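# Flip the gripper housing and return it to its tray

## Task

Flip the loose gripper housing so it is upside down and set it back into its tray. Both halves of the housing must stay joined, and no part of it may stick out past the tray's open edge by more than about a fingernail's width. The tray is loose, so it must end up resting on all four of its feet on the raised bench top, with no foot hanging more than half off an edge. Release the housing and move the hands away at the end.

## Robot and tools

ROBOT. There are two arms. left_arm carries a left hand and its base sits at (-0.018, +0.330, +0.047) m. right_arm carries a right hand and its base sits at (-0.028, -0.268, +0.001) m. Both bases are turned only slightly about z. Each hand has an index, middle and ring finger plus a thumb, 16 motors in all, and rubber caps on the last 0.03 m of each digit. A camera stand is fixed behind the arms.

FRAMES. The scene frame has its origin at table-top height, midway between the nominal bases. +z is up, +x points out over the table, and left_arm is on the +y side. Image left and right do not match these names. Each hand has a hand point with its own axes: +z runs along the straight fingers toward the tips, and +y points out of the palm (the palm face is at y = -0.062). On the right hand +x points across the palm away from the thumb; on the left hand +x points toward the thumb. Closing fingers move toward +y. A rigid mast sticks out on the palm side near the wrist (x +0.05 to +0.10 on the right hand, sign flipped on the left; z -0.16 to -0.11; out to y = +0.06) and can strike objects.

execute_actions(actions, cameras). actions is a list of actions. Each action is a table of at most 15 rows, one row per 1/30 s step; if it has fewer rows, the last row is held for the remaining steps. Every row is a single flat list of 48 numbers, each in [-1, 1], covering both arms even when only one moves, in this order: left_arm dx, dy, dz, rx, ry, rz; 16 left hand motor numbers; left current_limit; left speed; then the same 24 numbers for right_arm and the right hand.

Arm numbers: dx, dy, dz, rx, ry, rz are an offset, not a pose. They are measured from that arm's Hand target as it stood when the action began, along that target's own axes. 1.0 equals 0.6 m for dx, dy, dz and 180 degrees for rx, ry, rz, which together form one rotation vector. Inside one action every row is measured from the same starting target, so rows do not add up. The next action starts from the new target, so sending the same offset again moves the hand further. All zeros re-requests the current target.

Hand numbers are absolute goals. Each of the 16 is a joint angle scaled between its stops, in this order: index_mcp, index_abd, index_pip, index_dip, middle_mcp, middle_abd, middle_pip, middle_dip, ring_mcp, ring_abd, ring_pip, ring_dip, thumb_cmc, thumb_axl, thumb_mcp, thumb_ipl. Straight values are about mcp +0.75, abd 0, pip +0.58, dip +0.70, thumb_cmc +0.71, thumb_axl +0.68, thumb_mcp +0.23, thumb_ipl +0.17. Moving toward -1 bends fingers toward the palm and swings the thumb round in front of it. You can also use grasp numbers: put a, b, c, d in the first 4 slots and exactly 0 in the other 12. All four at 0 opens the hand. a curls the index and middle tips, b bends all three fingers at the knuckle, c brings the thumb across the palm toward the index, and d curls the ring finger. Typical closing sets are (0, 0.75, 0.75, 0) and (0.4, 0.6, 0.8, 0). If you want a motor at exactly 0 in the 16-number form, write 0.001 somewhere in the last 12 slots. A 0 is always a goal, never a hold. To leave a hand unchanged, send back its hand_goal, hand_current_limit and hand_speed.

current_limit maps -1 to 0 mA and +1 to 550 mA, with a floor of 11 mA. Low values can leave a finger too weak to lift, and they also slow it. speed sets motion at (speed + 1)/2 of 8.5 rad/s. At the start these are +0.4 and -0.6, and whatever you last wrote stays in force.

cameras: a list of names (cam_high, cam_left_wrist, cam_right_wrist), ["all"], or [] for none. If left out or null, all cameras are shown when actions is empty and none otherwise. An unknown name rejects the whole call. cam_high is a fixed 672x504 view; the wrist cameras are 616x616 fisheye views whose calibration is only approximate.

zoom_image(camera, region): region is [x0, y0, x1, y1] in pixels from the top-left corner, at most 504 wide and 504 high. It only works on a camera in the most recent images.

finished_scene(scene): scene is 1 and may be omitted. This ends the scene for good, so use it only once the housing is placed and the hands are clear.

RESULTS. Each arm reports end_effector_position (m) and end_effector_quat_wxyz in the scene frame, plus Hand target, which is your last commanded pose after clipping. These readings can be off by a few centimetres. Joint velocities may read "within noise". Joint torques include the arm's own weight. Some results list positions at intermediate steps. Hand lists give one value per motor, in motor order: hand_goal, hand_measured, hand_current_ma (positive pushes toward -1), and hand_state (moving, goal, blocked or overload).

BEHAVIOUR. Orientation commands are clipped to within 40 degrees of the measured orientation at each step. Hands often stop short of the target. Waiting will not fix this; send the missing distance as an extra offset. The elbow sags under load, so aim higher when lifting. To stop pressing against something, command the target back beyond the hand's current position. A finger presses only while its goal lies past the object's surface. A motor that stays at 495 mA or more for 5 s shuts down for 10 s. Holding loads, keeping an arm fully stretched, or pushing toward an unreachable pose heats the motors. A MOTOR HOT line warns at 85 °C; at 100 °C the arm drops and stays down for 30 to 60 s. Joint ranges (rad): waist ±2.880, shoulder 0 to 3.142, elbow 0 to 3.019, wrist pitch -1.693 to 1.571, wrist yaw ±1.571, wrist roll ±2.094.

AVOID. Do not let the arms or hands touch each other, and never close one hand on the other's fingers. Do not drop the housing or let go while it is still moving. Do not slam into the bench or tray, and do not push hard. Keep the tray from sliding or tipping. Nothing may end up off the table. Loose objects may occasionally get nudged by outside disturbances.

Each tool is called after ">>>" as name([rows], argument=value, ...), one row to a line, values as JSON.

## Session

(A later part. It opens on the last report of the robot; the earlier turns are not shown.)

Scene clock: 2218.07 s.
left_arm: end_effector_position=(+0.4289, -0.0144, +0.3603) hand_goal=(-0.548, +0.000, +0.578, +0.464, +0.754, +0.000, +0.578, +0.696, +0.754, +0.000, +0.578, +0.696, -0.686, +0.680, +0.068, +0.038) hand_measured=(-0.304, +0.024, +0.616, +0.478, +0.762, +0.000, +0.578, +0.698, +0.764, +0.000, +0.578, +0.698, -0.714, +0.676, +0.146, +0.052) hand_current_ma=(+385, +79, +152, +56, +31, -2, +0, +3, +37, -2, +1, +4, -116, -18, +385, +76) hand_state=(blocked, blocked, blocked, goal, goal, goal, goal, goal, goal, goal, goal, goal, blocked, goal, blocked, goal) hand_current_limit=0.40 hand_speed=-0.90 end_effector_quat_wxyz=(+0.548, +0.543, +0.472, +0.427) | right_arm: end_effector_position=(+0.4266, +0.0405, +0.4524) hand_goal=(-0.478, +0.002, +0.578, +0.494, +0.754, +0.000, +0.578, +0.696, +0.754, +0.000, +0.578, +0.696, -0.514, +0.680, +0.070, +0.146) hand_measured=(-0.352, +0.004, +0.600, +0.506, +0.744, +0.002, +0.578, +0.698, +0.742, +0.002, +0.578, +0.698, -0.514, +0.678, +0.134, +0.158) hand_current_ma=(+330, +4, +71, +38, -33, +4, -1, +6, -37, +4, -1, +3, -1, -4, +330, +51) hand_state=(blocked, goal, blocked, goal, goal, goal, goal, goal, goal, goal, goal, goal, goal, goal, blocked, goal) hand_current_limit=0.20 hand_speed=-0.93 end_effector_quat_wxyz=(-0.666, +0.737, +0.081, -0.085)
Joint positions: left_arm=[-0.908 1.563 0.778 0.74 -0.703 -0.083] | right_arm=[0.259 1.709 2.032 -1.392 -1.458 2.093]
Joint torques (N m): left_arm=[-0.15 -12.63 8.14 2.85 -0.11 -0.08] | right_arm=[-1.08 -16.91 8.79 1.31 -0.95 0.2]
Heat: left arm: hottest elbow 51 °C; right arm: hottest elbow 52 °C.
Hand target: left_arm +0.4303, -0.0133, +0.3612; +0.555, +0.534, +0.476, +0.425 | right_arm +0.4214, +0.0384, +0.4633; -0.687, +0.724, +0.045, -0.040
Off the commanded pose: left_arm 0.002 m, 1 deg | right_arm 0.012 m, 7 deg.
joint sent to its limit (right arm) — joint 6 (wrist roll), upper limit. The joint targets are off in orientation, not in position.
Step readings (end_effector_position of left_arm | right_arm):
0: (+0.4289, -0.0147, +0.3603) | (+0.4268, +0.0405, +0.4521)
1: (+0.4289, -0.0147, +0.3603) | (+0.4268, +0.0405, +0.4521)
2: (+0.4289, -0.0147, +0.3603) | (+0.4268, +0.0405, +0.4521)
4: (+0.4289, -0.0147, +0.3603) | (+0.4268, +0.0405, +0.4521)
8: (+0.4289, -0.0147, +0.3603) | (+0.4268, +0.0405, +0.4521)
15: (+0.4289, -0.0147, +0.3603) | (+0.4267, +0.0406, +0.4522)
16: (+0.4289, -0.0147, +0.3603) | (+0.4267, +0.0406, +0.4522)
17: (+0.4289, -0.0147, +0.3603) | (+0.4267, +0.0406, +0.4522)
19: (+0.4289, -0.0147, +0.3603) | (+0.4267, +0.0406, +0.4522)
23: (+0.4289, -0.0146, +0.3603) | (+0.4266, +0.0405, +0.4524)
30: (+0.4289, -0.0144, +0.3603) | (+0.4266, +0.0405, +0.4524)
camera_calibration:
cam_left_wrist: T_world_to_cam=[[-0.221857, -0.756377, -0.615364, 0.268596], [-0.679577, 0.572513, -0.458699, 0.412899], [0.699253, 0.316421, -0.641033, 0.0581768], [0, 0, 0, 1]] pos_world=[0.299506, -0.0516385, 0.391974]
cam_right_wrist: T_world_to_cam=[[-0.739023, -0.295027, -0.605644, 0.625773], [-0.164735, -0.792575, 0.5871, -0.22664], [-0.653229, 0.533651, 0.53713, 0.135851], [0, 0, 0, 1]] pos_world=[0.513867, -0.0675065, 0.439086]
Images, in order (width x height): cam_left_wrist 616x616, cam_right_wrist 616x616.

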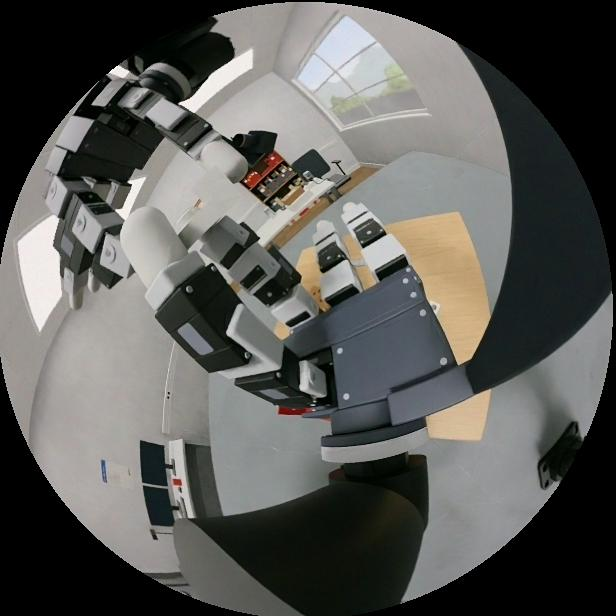

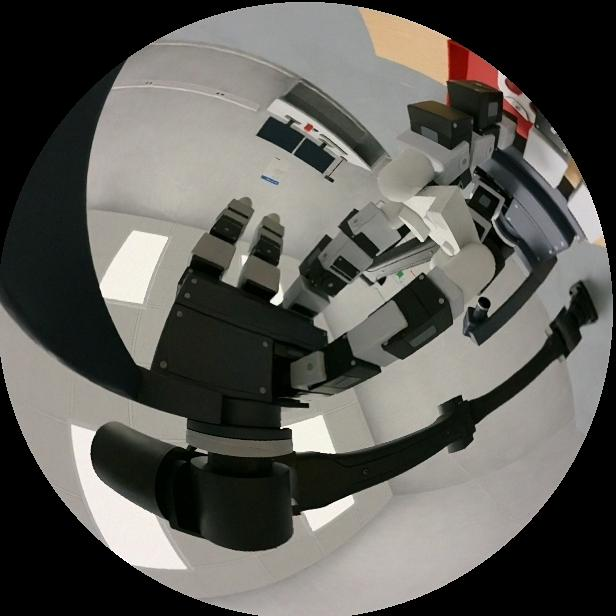

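>>> execute_actions([
  [[0,0,0,0,0,0,-0.548,0,0.577,0.464,0.754,0,0.577,0.696,0.754,0,0.577,0.696,-0.686,0.68,0.067,0.038,0.4,-0.9,0,0,0,0,0,0,-0.53,0.001,0.577,0.493,0.754,0,0.577,0.696,0.754,0,0.577,0.696,-0.514,0.68,0.02,0.146,0.45,-0.93]],
  [[0,0,0,0,0,0,-0.26,0,0.577,0.464,0.754,0,0.577,0.696,0.754,0,0.577,0.696,-0.686,0.68,0.2,0.038,0.3,-0.96,0,0,0,0,0,0,-0.53,0.001,0.577,0.493,0.754,0,0.577,0.696,0.754,0,0.577,0.696,-0.514,0.68,0.02,0.146,0.45,-0.93]],
  [[0,0,0,0,0,0,-0.26,0,0.577,0.464,0.754,0,0.577,0.696,0.754,0,0.577,0.696,-0.686,0.68,0.2,0.038,0.3,-0.96,0,0,0,0,0,0,-0.53,0.001,0.577,0.493,0.754,0,0.577,0.696,0.754,0,0.577,0.696,-0.514,0.68,0.02,0.146,0.45,-0.93]],
], cameras=["cam_left_wrist","cam_right_wrist"])

>>> zoom_image(camera="cam_right_wrist", region=[340, 90, 586, 306])

>>> zoom_image(camera="cam_left_wrist", region=[40, 60, 300, 300])

Scene clock: 2244.50 s.
left_arm: end_effector_position=(+0.4289, -0.0142, +0.3604) hand_goal=(-0.260, +0.000, +0.578, +0.464, +0.754, +0.000, +0.578, +0.696, +0.754, +0.000, +0.578, +0.696, -0.686, +0.680, +0.200, +0.038) hand_measured=(-0.258, +0.004, +0.584, +0.466, +0.762, +0.000, +0.578, +0.698, +0.764, +0.000, +0.578, +0.698, -0.690, +0.678, +0.196, +0.040) hand_current_ma=(+7, +9, +18, +10, +31, -2, +0, +3, +37, -2, +1, +4, -17, -10, -16, +7) hand_state=(goal, goal, goal, goal, goal, goal, goal, goal, goal, goal, goal, goal, goal, goal, goal, goal) hand_current_limit=0.30 hand_speed=-0.96 end_effector_quat_wxyz=(+0.548, +0.542, +0.472, +0.427) | right_arm: end_effector_position=(+0.4268, +0.0406, +0.4524) hand_goal=(-0.530, +0.002, +0.578, +0.494, +0.754, +0.000, +0.578, +0.696, +0.754, +0.000, +0.578, +0.696, -0.514, +0.680, +0.020, +0.146) hand_measured=(-0.352, +0.000, +0.612, +0.514, +0.744, +0.002, +0.578, +0.698, +0.742, +0.002, +0.578, +0.698, -0.512, +0.678, +0.120, +0.160) hand_current_ma=(+399, -6, +120, +67, -33, +4, -1, +6, -37, +4, -1, +3, +3, -3, +399, +64) hand_state=(blocked, goal, blocked, blocked, goal, goal, goal, goal, goal, goal, goal, goal, goal, goal, blocked, goal) hand_current_limit=0.45 hand_speed=-0.93 end_effector_quat_wxyz=(-0.666, +0.737, +0.081, -0.085)
Joint positions: left_arm=[-0.908 1.563 0.778 0.741 -0.703 -0.084] | right_arm=[0.259 1.709 2.032 -1.391 -1.458 2.093]
Joint torques (N m): left_arm=[-1.61 -12.75 8.14 2.85 -0.11 -0.05] | right_arm=[-0.97 -17.2 8.81 1.21 -0.94 0.18]
Heat: left arm: hottest elbow 50 °C; right arm: hottest elbow 51 °C.
Hand target: left_arm +0.4303, -0.0134, +0.3611; +0.555, +0.534, +0.475, +0.425 | right_arm +0.4214, +0.0384, +0.4633; -0.687, +0.724, +0.045, -0.040
Off the commanded pose: left_arm 0.002 m, 1 deg | right_arm 0.012 m, 7 deg.
joint sent to its limit (right arm) — joint 6 (wrist roll), upper limit. The joint targets are off in orientation, not in position.
Step readings (end_effector_position of left_arm | right_arm):
0: (+0.4289, -0.0144, +0.3603) | (+0.4266, +0.0405, +0.4524)
1: (+0.4289, -0.0144, +0.3603) | (+0.4266, +0.0405, +0.4524)
2: (+0.4289, -0.0144, +0.3603) | (+0.4266, +0.0405, +0.4524)
4: (+0.4289, -0.0144, +0.3602) | (+0.4266, +0.0405, +0.4524)
8: (+0.4289, -0.0143, +0.3602) | (+0.4266, +0.0405, +0.4524)
15: (+0.4289, -0.0143, +0.3602) | (+0.4266, +0.0405, +0.4524)
16: (+0.4289, -0.0143, +0.3602) | (+0.4266, +0.0405, +0.4524)
17: (+0.4289, -0.0143, +0.3602) | (+0.4266, +0.0405, +0.4524)
19: (+0.4289, -0.0143, +0.3602) | (+0.4266, +0.0405, +0.4524)
23: (+0.4289, -0.0143, +0.3602) | (+0.4266, +0.0405, +0.4524)
30: (+0.4289, -0.0142, +0.3604) | (+0.4268, +0.0406, +0.4524)
31: (+0.4289, -0.0142, +0.3604) | (+0.4268, +0.0406, +0.4524)
32: (+0.4289, -0.0142, +0.3604) | (+0.4268, +0.0406, +0.4524)
34: (+0.4289, -0.0142, +0.3604) | (+0.4268, +0.0406, +0.4524)
38: (+0.4289, -0.0142, +0.3604) | (+0.4268, +0.0406, +0.4524)
45: (+0.4289, -0.0142, +0.3604) | (+0.4268, +0.0406, +0.4524)
camera_calibration:
cam_left_wrist: T_world_to_cam=[[-0.221385, -0.757521, -0.614126, 0.268125], [-0.679617, 0.571481, -0.459925, 0.413271], [0.699364, 0.31555, -0.641341, 0.0582217], [0, 0, 0, 1]] pos_world=[0.299506, -0.0514382, 0.392076]
cam_right_wrist: T_world_to_cam=[[-0.738369, -0.294805, -0.606549, 0.626086], [-0.165363, -0.792795, 0.586627, -0.22607], [-0.65381, 0.533447, 0.536625, 0.136382], [0, 0, 0, 1]] pos_world=[0.514067, -0.0674064, 0.439185]
Images, in order (width x height): cam_left_wrist 616x616, cam_right_wrist 616x616.

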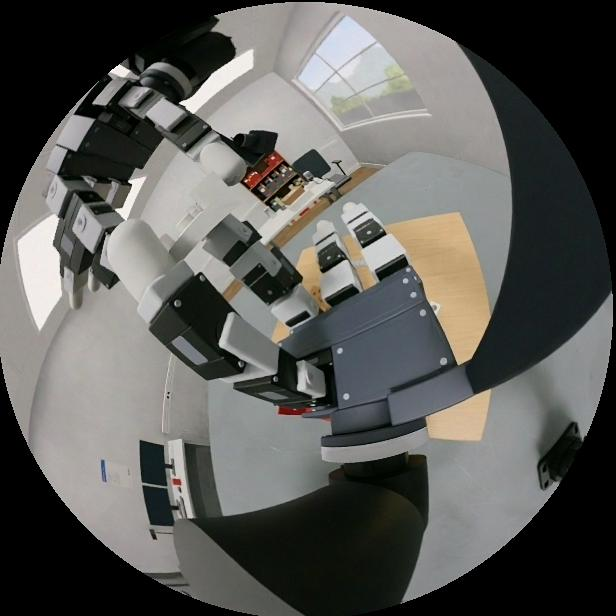

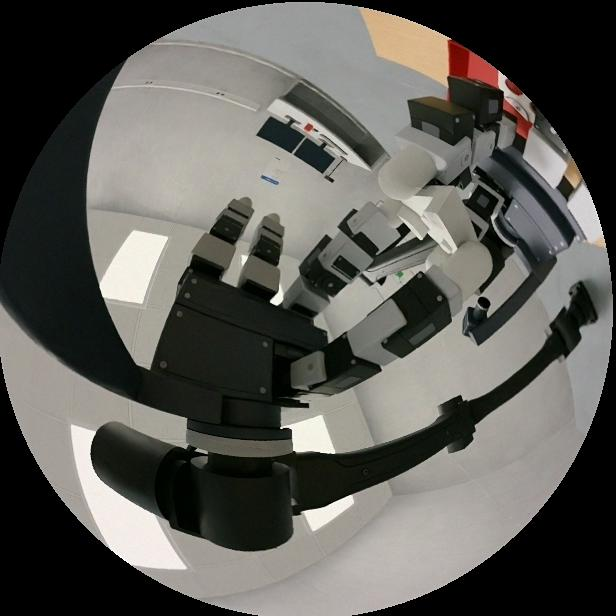

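Scaled by 2.049 from the camera's 616x616 image, which has a finer 880x880 frame.

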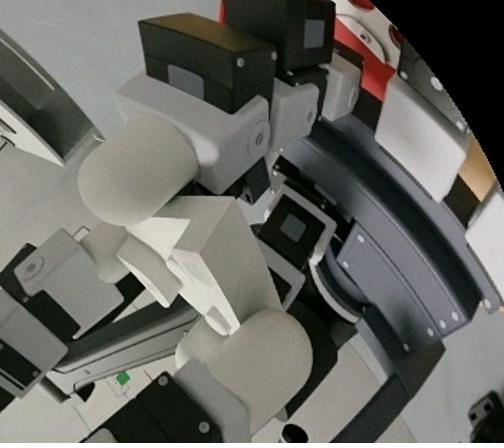

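Scaled by 1.938 from the camera's 616x616 image, which has a finer 880x880 frame.

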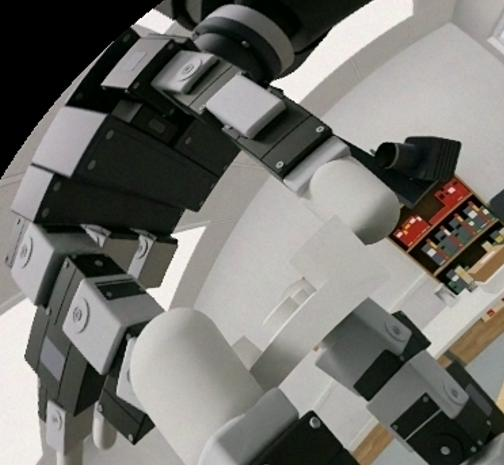

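>>> execute_actions([
  [[0,0,0,0,0,0,-0.26,0,0.577,0.464,0.754,0,0.577,0.696,0.754,0,0.577,0.696,-0.686,0.68,0.2,0.038,0.3,-0.96,0,-0.04,-0.002,0,0,0,-0.53,0.001,0.577,0.493,0.754,0,0.577,0.696,0.754,0,0.577,0.696,-0.514,0.68,0.02,0.146,0.45,-0.93]],
  [[0.0025,-0.033,0.0008,0,0,0,-0.26,0,0.577,0.464,0.754,0,0.577,0.696,0.754,0,0.577,0.696,-0.686,0.68,0.2,0.038,0.3,-0.96,0,-0.05,-0.0026,0,0,0,-0.53,0.001,0.577,0.493,0.754,0,0.577,0.696,0.754,0,0.577,0.696,-0.514,0.68,0.02,0.146,0.45,-0.93]],
], cameras=["cam_left_wrist","cam_right_wrist"])

Scene clock: 2253.53 s.
left_arm: end_effector_position=(+0.4290, -0.0143, +0.3433) hand_goal=(-0.260, +0.000, +0.578, +0.464, +0.754, +0.000, +0.578, +0.696, +0.754, +0.000, +0.578, +0.696, -0.686, +0.680, +0.200, +0.038) hand_measured=(-0.258, +0.004, +0.582, +0.466, +0.762, +0.000, +0.578, +0.698, +0.764, +0.000, +0.578, +0.698, -0.690, +0.678, +0.200, +0.040) hand_current_ma=(+8, +9, +17, +10, +31, -2, +0, +3, +37, -2, +1, +4, -16, -10, -2, +7) hand_state=(goal, goal, goal, goal, goal, goal, goal, goal, goal, goal, goal, goal, goal, goal, goal, goal) hand_current_limit=0.30 hand_speed=-0.96 end_effector_quat_wxyz=(+0.550, +0.540, +0.472, +0.427) | right_arm: end_effector_position=(+0.4186, +0.0384, +0.5053) hand_goal=(-0.530, +0.002, +0.578, +0.494, +0.754, +0.000, +0.578, +0.696, +0.754, +0.000, +0.578, +0.696, -0.514, +0.680, +0.020, +0.146) hand_measured=(-0.352, -0.002, +0.612, +0.514, +0.744, +0.002, +0.578, +0.698, +0.742, +0.002, +0.578, +0.698, -0.514, +0.678, +0.118, +0.160) hand_current_ma=(+399, -7, +120, +68, -33, +4, -1, +6, -37, +4, -1, +3, -1, -3, +399, +64) hand_state=(blocked, goal, blocked, blocked, goal, goal, goal, goal, goal, goal, goal, goal, goal, goal, blocked, goal) hand_current_limit=0.45 hand_speed=-0.93 end_effector_quat_wxyz=(-0.668, +0.735, +0.085, -0.082)
Joint positions: left_arm=[-0.908 1.606 0.764 0.803 -0.703 -0.084] | right_arm=[0.259 1.749 2.236 -1.544 -1.461 2.093]
Joint torques (N m): left_arm=[-0.85 -12.4 7.6 2.8 -0.16 -0.04] | right_arm=[-1.2 -14.1 12.38 0.39 -0.87 0.21]
Heat: left arm: hottest elbow 50 °C; right arm: hottest elbow 51 °C.
Hand target: left_arm +0.4303, -0.0133, +0.3414; +0.555, +0.534, +0.475, +0.425 | right_arm +0.4212, +0.0385, +0.5174; -0.687, +0.724, +0.045, -0.040
Off the commanded pose: left_arm 0.003 m, 1 deg | right_arm 0.012 m, 7 deg.
joint sent to its limit (right arm) — joint 6 (wrist roll), upper limit. The joint targets are off in orientation, not in position.
Step readings (end_effector_position of left_arm | right_arm):
0: (+0.4289, -0.0142, +0.3604) | (+0.4268, +0.0406, +0.4524)
1: (+0.4289, -0.0142, +0.3604) | (+0.4268, +0.0406, +0.4524)
2: (+0.4289, -0.0142, +0.3604) | (+0.4266, +0.0405, +0.4524)
4: (+0.4289, -0.0142, +0.3604) | (+0.4251, +0.0401, +0.4526)
8: (+0.4289, -0.0142, +0.3604) | (+0.4222, +0.0393, +0.4570)
15: (+0.4289, -0.0142, +0.3604) | (+0.4209, +0.0391, +0.4661)
16: (+0.4289, -0.0142, +0.3605) | (+0.4206, +0.0390, +0.4668)
17: (+0.4287, -0.0139, +0.3609) | (+0.4198, +0.0387, +0.4689)
19: (+0.4283, -0.0134, +0.3610) | (+0.4188, +0.0384, +0.4754)
23: (+0.4285, -0.0137, +0.3532) | (+0.4157, +0.0377, +0.4961)
30: (+0.4292, -0.0145, +0.3425) | (+0.4109, +0.0363, +0.5158)
camera_calibration:
cam_left_wrist: T_world_to_cam=[[-0.219398, -0.760061, -0.611696, 0.255847], [-0.678087, 0.56958, -0.464519, 0.406416], [0.701472, 0.312869, -0.640352, 0.0460613], [0, 0, 0, 1]] pos_world=[0.299406, -0.0514383, 0.374783]
cam_right_wrist: T_world_to_cam=[[-0.732562, -0.29265, -0.61458, 0.653002], [-0.169543, -0.795967, 0.581113, -0.255573], [-0.659248, 0.529899, 0.533478, 0.107906], [0, 0, 0, 1]] pos_world=[0.50617, -0.0695061, 0.492273]
Images, in order (width x height): cam_left_wrist 616x616, cam_right_wrist 616x616.

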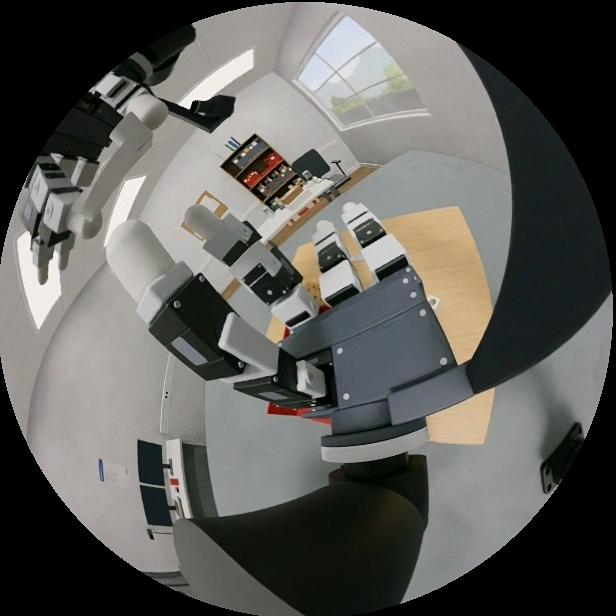

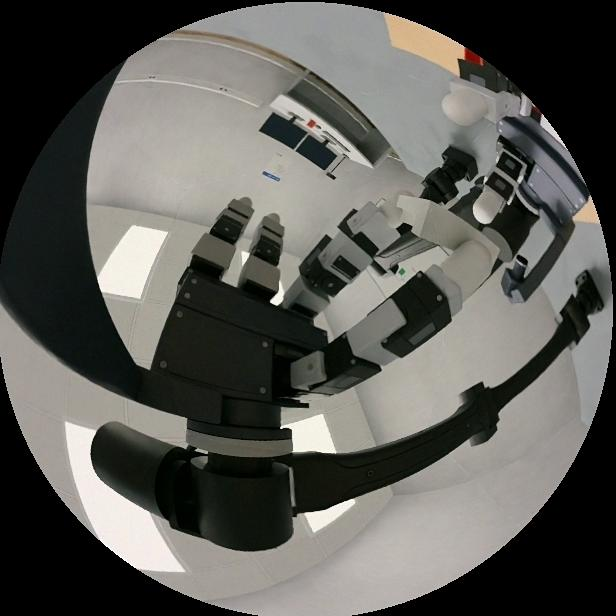

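>>> execute_actions([
  [[0.04,-0.01,-0.004,0,0,0,-0.26,0,0.577,0.464,0.754,0,0.577,0.696,0.754,0,0.577,0.696,-0.686,0.68,0.2,0.038,0.3,-0.9,0,0,0,0,0,0,-0.53,0.001,0.577,0.493,0.754,0,0.577,0.696,0.754,0,0.577,0.696,-0.514,0.68,0.02,0.146,0.45,-0.93]],
  [[0.087,0,-0.008,0,0,0,-0.26,0,0.577,0.464,0.754,0,0.577,0.696,0.754,0,0.577,0.696,-0.686,0.68,0.2,0.038,0.3,-0.9,0,0,0,0,0,0,-0.53,0.001,0.577,0.493,0.754,0,0.577,0.696,0.754,0,0.577,0.696,-0.514,0.68,0.02,0.146,0.45,-0.93]],
  [[0.087,0,-0.008,0,0,0,-0.26,0,0.577,0.464,0.754,0,0.577,0.696,0.754,0,0.577,0.696,-0.686,0.68,0.2,0.038,0.3,-0.9,0,0,0,0,0,0,-0.53,0.001,0.577,0.493,0.754,0,0.577,0.696,0.754,0,0.577,0.696,-0.514,0.68,0.02,0.146,0.45,-0.93]],
  [[0.087,0,-0.008,0,0,0,-0.26,0,0.577,0.464,0.754,0,0.577,0.696,0.754,0,0.577,0.696,-0.686,0.68,0.2,0.038,0.3,-0.9,0,0,0,0,0,0,-0.53,0.001,0.577,0.493,0.754,0,0.577,0.696,0.754,0,0.577,0.696,-0.514,0.68,0.02,0.146,0.45,-0.93]],
], cameras=["all"])

Scene clock: 2274.63 s.
left_arm: end_effector_position=(+0.4478, +0.1662, +0.3163) hand_goal=(-0.260, +0.000, +0.578, +0.464, +0.754, +0.000, +0.578, +0.696, +0.754, +0.000, +0.578, +0.696, -0.686, +0.680, +0.200, +0.038) hand_measured=(-0.256, +0.002, +0.582, +0.466, +0.762, +0.000, +0.578, +0.698, +0.762, +0.000, +0.578, +0.698, -0.686, +0.678, +0.200, +0.040) hand_current_ma=(+12, +4, +15, +10, +30, +0, +2, +3, +31, +0, +2, +4, -3, -9, -2, +7) hand_state=(goal, goal, goal, goal, goal, goal, goal, goal, goal, goal, goal, goal, goal, goal, goal, goal) hand_current_limit=0.30 hand_speed=-0.90 end_effector_quat_wxyz=(+0.550, +0.538, +0.480, +0.422) | right_arm: end_effector_position=(+0.4181, +0.0382, +0.5052) hand_goal=(-0.530, +0.002, +0.578, +0.494, +0.754, +0.000, +0.578, +0.696, +0.754, +0.000, +0.578, +0.696, -0.514, +0.680, +0.020, +0.146) hand_measured=(-0.352, -0.002, +0.612, +0.514, +0.744, +0.002, +0.578, +0.698, +0.742, +0.002, +0.578, +0.698, -0.514, +0.678, +0.118, +0.160) hand_current_ma=(+399, -7, +120, +68, -33, +4, -1, +6, -37, +4, -1, +3, -1, -3, +399, +64) hand_state=(blocked, goal, blocked, blocked, goal, goal, goal, goal, goal, goal, goal, goal, goal, goal, blocked, goal) hand_current_limit=0.45 hand_speed=-0.93 end_effector_quat_wxyz=(-0.667, +0.735, +0.084, -0.083)
Joint positions: left_arm=[-0.515 1.446 0.463 0.94 -0.315 -0.086] | right_arm=[0.259 1.749 2.236 -1.548 -1.461 2.093]
Joint torques (N m): left_arm=[-0.21 -10.05 6.84 2.77 0.13 0.13] | right_arm=[-0.67 -14.1 12.52 0.38 -0.92 0.18]
Heat: left arm: hottest elbow 50 °C; right arm: hottest elbow 55 °C.
Hand target: left_arm +0.4474, +0.1663, +0.3223; +0.555, +0.534, +0.476, +0.425 | right_arm +0.4212, +0.0385, +0.5174; -0.687, +0.724, +0.045, -0.040
Off the commanded pose: left_arm 0.006 m, 1 deg | right_arm 0.013 m, 7 deg.
joint sent to its limit (right arm) — joint 6 (wrist roll), upper limit. The joint targets are off in orientation, not in position.
Step readings (end_effector_position of left_arm | right_arm):
0: (+0.4290, -0.0143, +0.3433) | (+0.4185, +0.0383, +0.5053)
1: (+0.4289, -0.0143, +0.3432) | (+0.4185, +0.0383, +0.5053)
2: (+0.4286, -0.0142, +0.3427) | (+0.4185, +0.0383, +0.5053)
4: (+0.4281, -0.0116, +0.3399) | (+0.4185, +0.0383, +0.5053)
8: (+0.4292, -0.0025, +0.3375) | (+0.4182, +0.0382, +0.5052)
15: (+0.4309, +0.0022, +0.3373) | (+0.4181, +0.0382, +0.5052)
16: (+0.4309, +0.0022, +0.3369) | (+0.4181, +0.0382, +0.5052)
17: (+0.4308, +0.0030, +0.3363) | (+0.4181, +0.0382, +0.5052)
19: (+0.4306, +0.0120, +0.3365) | (+0.4181, +0.0382, +0.5052)
23: (+0.4338, +0.0450, +0.3370) | (+0.4181, +0.0382, +0.5052)
30: (+0.4384, +0.0590, +0.3365) | (+0.4181, +0.0382, +0.5052)
31: (+0.4383, +0.0591, +0.3362) | (+0.4181, +0.0382, +0.5052)
32: (+0.4387, +0.0605, +0.3357) | (+0.4181, +0.0382, +0.5052)
34: (+0.4383, +0.0678, +0.3354) | (+0.4181, +0.0382, +0.5052)
38: (+0.4397, +0.0977, +0.3351) | (+0.4181, +0.0382, +0.5052)
45: (+0.4433, +0.1110, +0.3335) | (+0.4181, +0.0382, +0.5052)
46: (+0.4432, +0.1107, +0.3334) | (+0.4181, +0.0382, +0.5052)
47: (+0.4434, +0.1112, +0.3329) | (+0.4181, +0.0382, +0.5052)
49: (+0.4435, +0.1183, +0.3320) | (+0.4181, +0.0382, +0.5052)
53: (+0.4458, +0.1509, +0.3246) | (+0.4181, +0.0382, +0.5052)
60: (+0.4479, +0.1664, +0.3162) | (+0.4181, +0.0382, +0.5052)
camera_calibration:
cam_left_wrist: T_world_to_cam=[[-0.223204, -0.768806, -0.599264, 0.379928], [-0.686748, 0.560319, -0.463055, 0.308821], [0.691779, 0.308187, -0.653041, -0.0318426], [0, 0, 0, 1]] pos_world=[0.318911, 0.128867, 0.349884]
cam_right_wrist: T_world_to_cam=[[-0.734383, -0.293194, -0.612143, 0.652168], [-0.167822, -0.795447, 0.582324, -0.257054], [-0.657661, 0.530379, 0.534958, 0.106236], [0, 0, 0, 1]] pos_world=[0.505669, -0.0696064, 0.492077]

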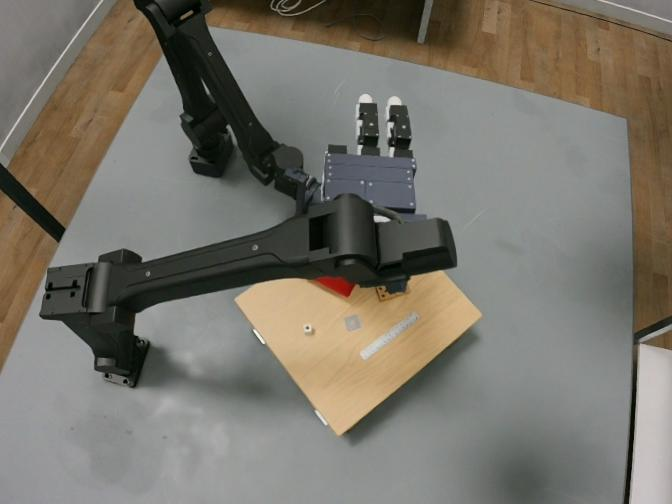

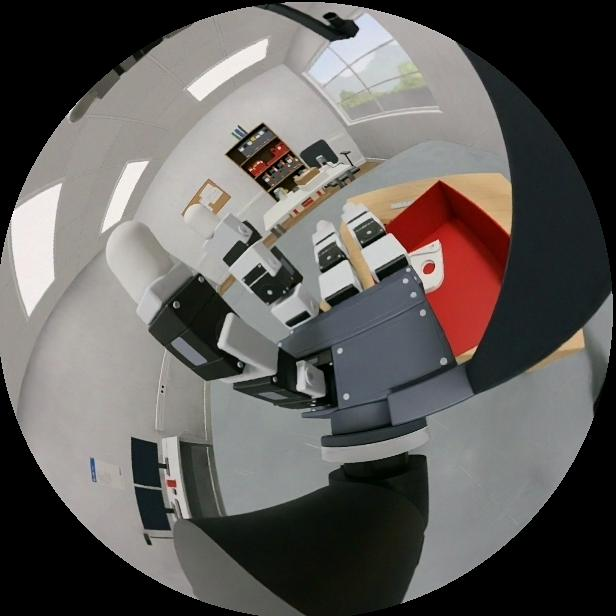

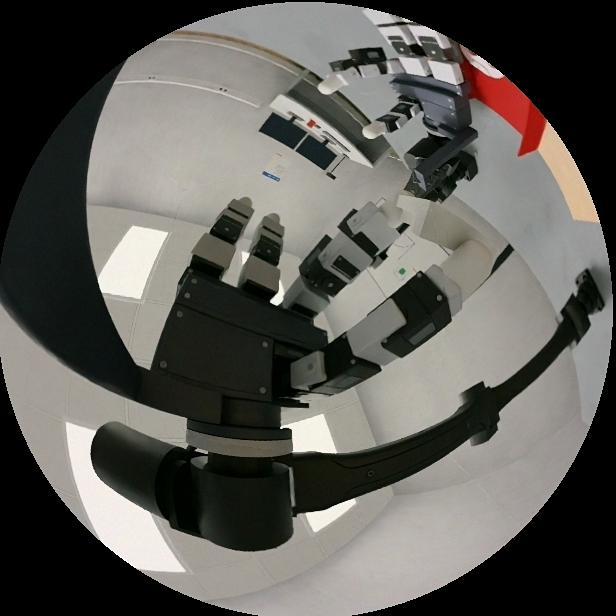

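>>> zoom_image(camera="cam_left_wrist", region=[370, 150, 570, 370])

>>> zoom_image(camera="cam_right_wrist", region=[350, 20, 600, 300])

Scaled by 2.291 from the camera's 616x616 image, which has a finer 880x880 frame.

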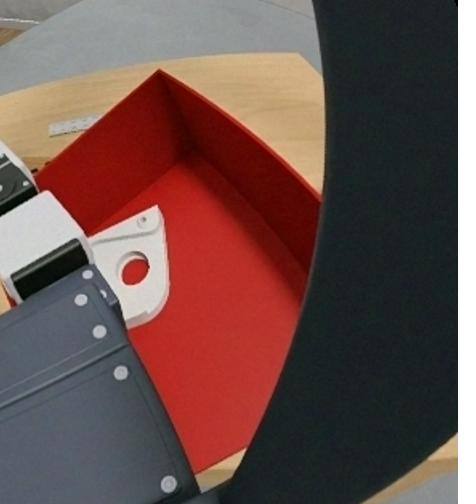

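Scaled by 1.800 from the camera's 616x616 image, which has a finer 880x880 frame.

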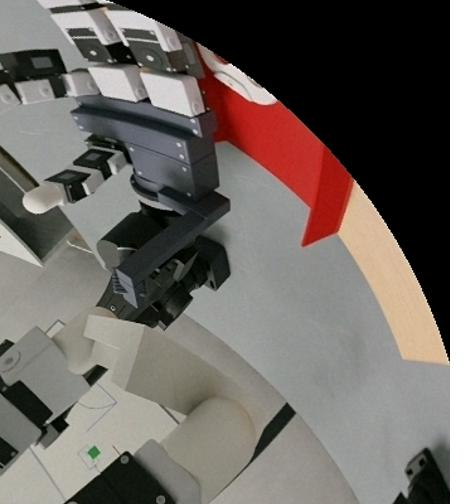

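>>> zoom_image(camera="cam_high", region=[230, 220, 490, 440])

Scaled by 1.938 from the camera's 672x504 image, which has a finer 960x720 frame.

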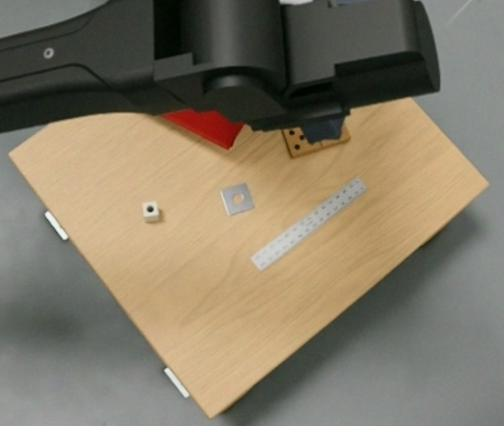

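>>> execute_actions([
  [[0,0.05,0,0,0,0,-0.26,0,0.577,0.464,0.754,0,0.577,0.696,0.754,0,0.577,0.696,-0.686,0.68,0.2,0.038,0.3,-0.9,0,0,0,0,0,0,-0.53,0.001,0.577,0.493,0.754,0,0.577,0.696,0.754,0,0.577,0.696,-0.514,0.68,0.02,0.146,0.45,-0.93]],
  [[0,0.08,0,0,0,0,-0.26,0,0.577,0.464,0.754,0,0.577,0.696,0.754,0,0.577,0.696,-0.686,0.68,0.2,0.038,0.3,-0.9,0,0,0,0,0,0,-0.53,0.001,0.577,0.493,0.754,0,0.577,0.696,0.754,0,0.577,0.696,-0.514,0.68,0.02,0.146,0.45,-0.93]],
  [[0.095,0.02,-0.0625,0,0,0,-0.26,0,0.577,0.464,0.754,0,0.577,0.696,0.754,0,0.577,0.696,-0.686,0.68,0.2,0.038,0.3,-0.9,0,0,0,0,0,0,-0.53,0.001,0.577,0.493,0.754,0,0.577,0.696,0.754,0,0.577,0.696,-0.514,0.68,0.02,0.146,0.45,-0.93]],
  [[0.095,0.02,-0.0625,0,0,0,-0.26,0,0.577,0.464,0.754,0,0.577,0.696,0.754,0,0.577,0.696,-0.686,0.68,0.2,0.038,0.3,-0.9,0,0,0,0,0,0,-0.53,0.001,0.577,0.493,0.754,0,0.577,0.696,0.754,0,0.577,0.696,-0.514,0.68,0.02,0.146,0.45,-0.93]],
], cameras=["all"])

>>> zoom_image(camera="cam_left_wrist", region=[330, 130, 600, 400])

Scene clock: 2333.13 s.
left_arm: end_effector_position=(+0.3986, +0.2976, +0.4132) hand_goal=(-0.260, +0.000, +0.578, +0.464, +0.754, +0.000, +0.578, +0.696, +0.754, +0.000, +0.578, +0.696, -0.686, +0.680, +0.200, +0.038) hand_measured=(-0.254, +0.000, +0.582, +0.466, +0.764, +0.000, +0.578, +0.698, +0.764, +0.000, +0.578, +0.698, -0.686, +0.678, +0.200, +0.040) hand_current_ma=(+19, +2, +14, +9, +35, -1, +2, +3, +39, -1, +2, +4, -2, -9, -2, +6) hand_state=(goal, goal, goal, goal, goal, goal, goal, goal, goal, goal, goal, goal, goal, goal, goal, goal) hand_current_limit=0.30 hand_speed=-0.90 end_effector_quat_wxyz=(+0.558, +0.533, +0.479, +0.419) | right_arm: end_effector_position=(+0.4181, +0.0382, +0.5052) hand_goal=(-0.530, +0.002, +0.578, +0.494, +0.754, +0.000, +0.578, +0.696, +0.754, +0.000, +0.578, +0.696, -0.514, +0.680, +0.020, +0.146) hand_measured=(-0.352, -0.002, +0.612, +0.514, +0.744, +0.002, +0.578, +0.698, +0.742, +0.002, +0.578, +0.698, -0.514, +0.678, +0.118, +0.160) hand_current_ma=(+399, -7, +120, +68, -33, +4, -1, +6, -37, +4, -1, +3, -1, -3, +399, +64) hand_state=(blocked, goal, blocked, blocked, goal, goal, goal, goal, goal, goal, goal, goal, goal, goal, blocked, goal) hand_current_limit=0.45 hand_speed=-0.93 end_effector_quat_wxyz=(-0.667, +0.735, +0.084, -0.083)
Joint positions: left_arm=[-0.124 0.854 0.392 0.435 0.082 -0.085] | right_arm=[0.259 1.749 2.236 -1.548 -1.461 2.093]
Joint torques (N m): left_arm=[-0.44 -4.13 10.24 2.3 0.05 0.2] | right_arm=[-1.03 -14.04 12.53 0.38 -0.94 0.18]
Heat: left arm: hottest elbow 48 °C; right arm: hottest elbow 60 °C.
Hand target: left_arm +0.3987, +0.2991, +0.4174; +0.555, +0.534, +0.475, +0.425 | right_arm +0.4212, +0.0385, +0.5174; -0.687, +0.724, +0.045, -0.040
Off the commanded pose: left_arm 0.004 m, 1 deg | right_arm 0.013 m, 7 deg.
joint sent to its limit (right arm) — joint 6 (wrist roll), upper limit. The joint targets are off in orientation, not in position.
Step readings (end_effector_position of left_arm | right_arm):
0: (+0.4478, +0.1662, +0.3163) | (+0.4181, +0.0382, +0.5052)
1: (+0.4477, +0.1662, +0.3167) | (+0.4181, +0.0382, +0.5052)
2: (+0.4477, +0.1660, +0.3169) | (+0.4181, +0.0382, +0.5052)
4: (+0.4470, +0.1658, +0.3193) | (+0.4181, +0.0382, +0.5052)
8: (+0.4430, +0.1672, +0.3330) | (+0.4181, +0.0382, +0.5052)
15: (+0.4411, +0.1685, +0.3386) | (+0.4181, +0.0382, +0.5052)
16: (+0.4413, +0.1683, +0.3380) | (+0.4181, +0.0382, +0.5052)
17: (+0.4419, +0.1682, +0.3370) | (+0.4181, +0.0382, +0.5052)
19: (+0.4420, +0.1686, +0.3376) | (+0.4181, +0.0382, +0.5052)
23: (+0.4377, +0.1736, +0.3595) | (+0.4181, +0.0382, +0.5052)
30: (+0.4396, +0.1738, +0.3843) | (+0.4181, +0.0382, +0.5052)
31: (+0.4399, +0.1733, +0.3836) | (+0.4181, +0.0382, +0.5052)
32: (+0.4406, +0.1732, +0.3838) | (+0.4181, +0.0382, +0.5052)
34: (+0.4402, +0.1820, +0.3845) | (+0.4181, +0.0382, +0.5052)
38: (+0.4299, +0.2208, +0.3991) | (+0.4181, +0.0382, +0.5052)
45: (+0.4234, +0.2348, +0.4126) | (+0.4181, +0.0382, +0.5052)
46: (+0.4237, +0.2340, +0.4108) | (+0.4181, +0.0382, +0.5052)
47: (+0.4236, +0.2349, +0.4091) | (+0.4181, +0.0382, +0.5052)
49: (+0.4190, +0.2436, +0.4044) | (+0.4181, +0.0382, +0.5052)
53: (+0.4046, +0.2842, +0.4070) | (+0.4181, +0.0382, +0.5052)
60: (+0.3977, +0.2976, +0.4159) | (+0.4181, +0.0382, +0.5052)
camera_calibration:
cam_left_wrist: T_world_to_cam=[[-0.221126, -0.777058, -0.589309, 0.525511], [-0.678181, 0.556764, -0.479671, 0.250698], [0.700838, 0.29359, -0.650101, 0.0245669], [0, 0, 0, 1]] pos_world=[0.269005, 0.261561, 0.445912]
cam_right_wrist: T_world_to_cam=[[-0.734383, -0.293194, -0.612143, 0.652168], [-0.167822, -0.795447, 0.582324, -0.257054], [-0.657661, 0.530379, 0.534958, 0.106236], [0, 0, 0, 1]] pos_world=[0.505669, -0.0696064, 0.492077]

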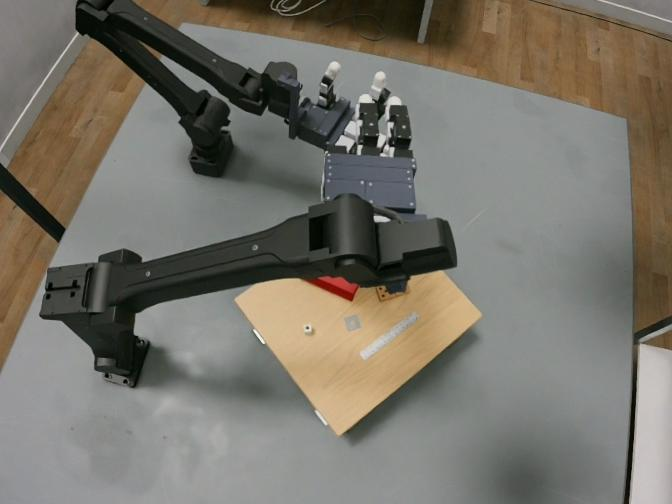

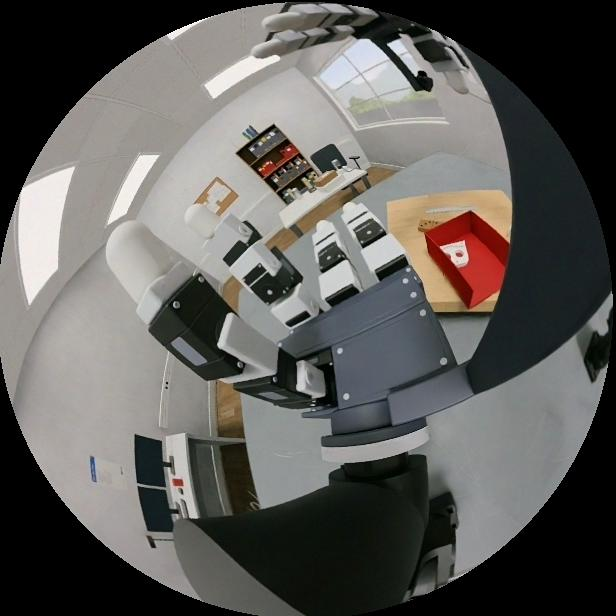

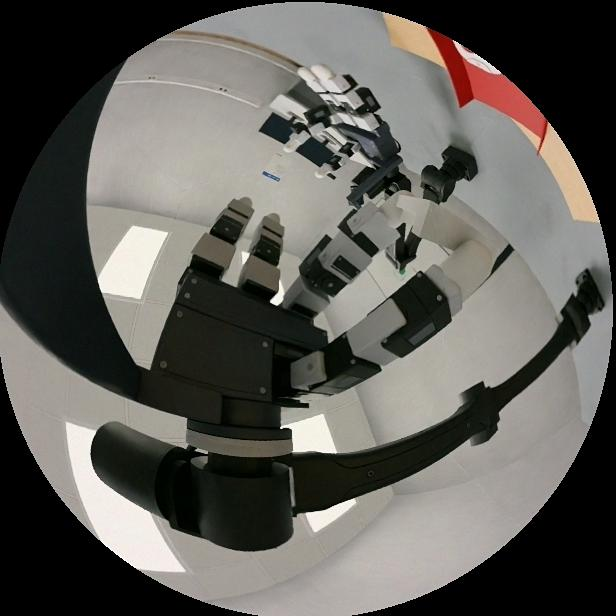

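Scaled by 1.867 from the camera's 616x616 image, which has a finer 880x880 frame.

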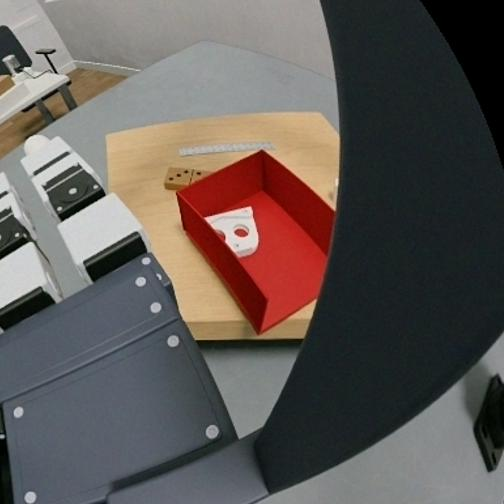

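>>> execute_actions([
  [[0,0,0,0,0,0,-0.26,0,0.577,0.464,0.754,0,0.577,0.696,0.754,0,0.577,0.696,-0.686,0.68,0.2,0.038,0.3,-0.8,-0.026,0.008,-0.148,-0.0003,0.0693,0.0036,-0.53,0.001,0.577,0.493,0.754,0,0.577,0.696,0.754,0,0.577,0.696,-0.514,0.68,0.02,0.146,0.45,-0.93]],
  [[-0.0658,-0.018,0.021,0.1074,0.0045,-0.088,-0.342,0,0.577,0.58,0.754,0,0.577,0.696,0.754,0,0.577,0.696,-0.686,0.68,0.191,0.178,0.3,-0.8,0.008,0.008,-0.1665,-0.0003,0.0693,0.0036,-0.53,0.001,0.577,0.493,0.754,0,0.577,0.696,0.754,0,0.577,0.696,-0.514,0.68,0.02,0.146,0.45,-0.93]],
  [[-0.0598,-0.0273,0.0278,0.1074,0.0045,-0.088,-0.342,0,0.577,0.58,0.754,0,0.577,0.696,0.754,0,0.577,0.696,-0.686,0.68,0.191,0.178,0.3,-0.8,0.0435,0.008,-0.161,0,0,0,-0.53,0.001,0.577,0.493,0.754,0,0.577,0.696,0.754,0,0.577,0.696,-0.514,0.68,0.02,0.146,0.45,-0.93]],
], cameras=["cam_high","cam_left_wrist"])

>>> zoom_image(camera="cam_high", region=[270, 190, 430, 330])

Scene clock: 2384.67 s.
left_arm: end_effector_position=(+0.3983, +0.2153, +0.3710) hand_goal=(-0.342, +0.000, +0.578, +0.580, +0.754, +0.000, +0.578, +0.696, +0.754, +0.000, +0.578, +0.696, -0.686, +0.680, +0.192, +0.178) hand_measured=(-0.328, +0.002, +0.582, +0.578, +0.764, +0.002, +0.578, +0.698, +0.764, +0.000, +0.578, +0.698, -0.684, +0.678, +0.192, +0.176) hand_current_ma=(+56, +3, +14, -9, +35, +3, +2, +3, +39, +2, +2, +4, +6, -8, -4, -12) hand_state=(goal, goal, goal, goal, goal, goal, goal, goal, goal, goal, goal, goal, goal, goal, goal, goal) hand_current_limit=0.30 hand_speed=-0.80 end_effector_quat_wxyz=(+0.419, +0.547, +0.720, +0.089) | right_arm: end_effector_position=(+0.4109, -0.2547, +0.5102) hand_goal=(-0.530, +0.002, +0.578, +0.494, +0.754, +0.000, +0.578, +0.696, +0.754, +0.000, +0.578, +0.696, -0.514, +0.680, +0.020, +0.146) hand_measured=(-0.352, -0.002, +0.614, +0.516, +0.744, +0.002, +0.578, +0.698, +0.742, +0.002, +0.578, +0.698, -0.514, +0.678, +0.114, +0.162) hand_current_ma=(+399, -7, +132, +72, -33, +3, -1, +6, -37, +4, -1, +3, -1, -3, +399, +72) hand_state=(blocked, goal, blocked, blocked, goal, goal, goal, goal, goal, goal, goal, goal, goal, goal, blocked, goal) hand_current_limit=0.45 hand_speed=-0.93 end_effector_quat_wxyz=(+0.682, -0.707, +0.142, -0.126)
Joint positions: left_arm=[-0.444 0.844 0.803 -0.646 0.006 -0.707] | right_arm=[-0.4 1.47 1.889 -1.631 -1.529 1.946]
Joint torques (N m): left_arm=[-0.73 -3.37 15.09 1.83 0.03 -0.04] | right_arm=[-0.73 -11.52 9.43 0.18 -1.05 0.03]
Heat: left arm: hottest elbow 51 °C; right arm: hottest elbow 62 °C.
Hand target: left_arm +0.4079, +0.2156, +0.4010; +0.436, +0.532, +0.720, +0.088 | right_arm +0.4063, -0.2519, +0.5180; +0.679, -0.717, +0.113, -0.110
Off the commanded pose: left_arm 0.032 m, 3 deg | right_arm 0.010 m, 4 deg.
Step readings (end_effector_position of left_arm | right_arm):
0: (+0.3986, +0.2978, +0.4132) | (+0.4181, +0.0382, +0.5052)
1: (+0.3986, +0.2978, +0.4132) | (+0.4185, +0.0377, +0.5051)
2: (+0.3986, +0.2978, +0.4132) | (+0.4210, +0.0338, +0.5044)
4: (+0.3986, +0.2977, +0.4132) | (+0.4222, +0.0229, +0.5007)
8: (+0.3986, +0.2977, +0.4132) | (+0.4280, -0.0227, +0.4979)
15: (+0.3986, +0.2977, +0.4132) | (+0.4243, -0.0585, +0.5119)
16: (+0.3989, +0.2979, +0.4119) | (+0.4224, -0.0579, +0.5132)
17: (+0.3999, +0.2976, +0.4064) | (+0.4208, -0.0611, +0.5133)
19: (+0.3990, +0.2928, +0.3908) | (+0.4165, -0.0724, +0.5098)
23: (+0.3890, +0.2609, +0.3675) | (+0.4186, -0.1241, +0.5072)
30: (+0.3933, +0.2566, +0.3791) | (+0.4174, -0.1584, +0.5124)
31: (+0.3940, +0.2570, +0.3811) | (+0.4166, -0.1577, +0.5129)
32: (+0.3942, +0.2552, +0.3800) | (+0.4154, -0.1595, +0.5141)
34: (+0.3935, +0.2473, +0.3765) | (+0.4128, -0.1713, +0.5143)
38: (+0.3923, +0.2170, +0.3776) | (+0.4140, -0.2287, +0.5122)
45: (+0.3991, +0.2122, +0.3797) | (+0.4120, -0.2582, +0.5113)
camera_calibration:
cam_left_wrist: T_world_to_cam=[[-0.466562, -0.884107, 0.0259728, 0.329176], [-0.884474, 0.466186, -0.0194181, 0.207007], [0.00505957, -0.032032, -0.999474, 0.49834], [0, 0, 0, 1]] pos_world=[0.334152, 0.210486, 0.493548]
Images, in order (width x height): cam_high 672x504, cam_left_wrist 616x616.

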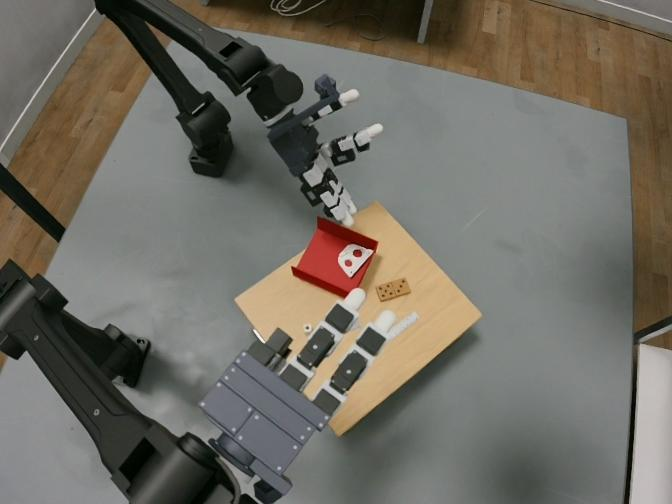

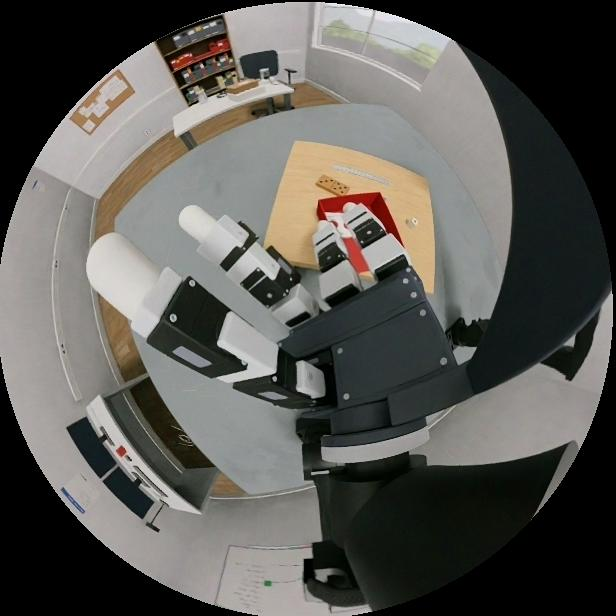

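Scaled by 3.150 from the camera's 672x504 image, which has a finer 960x720 frame.

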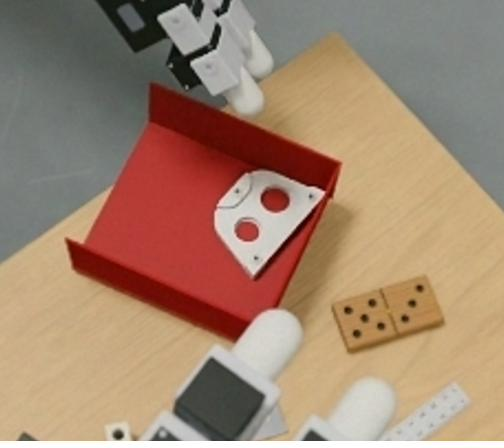

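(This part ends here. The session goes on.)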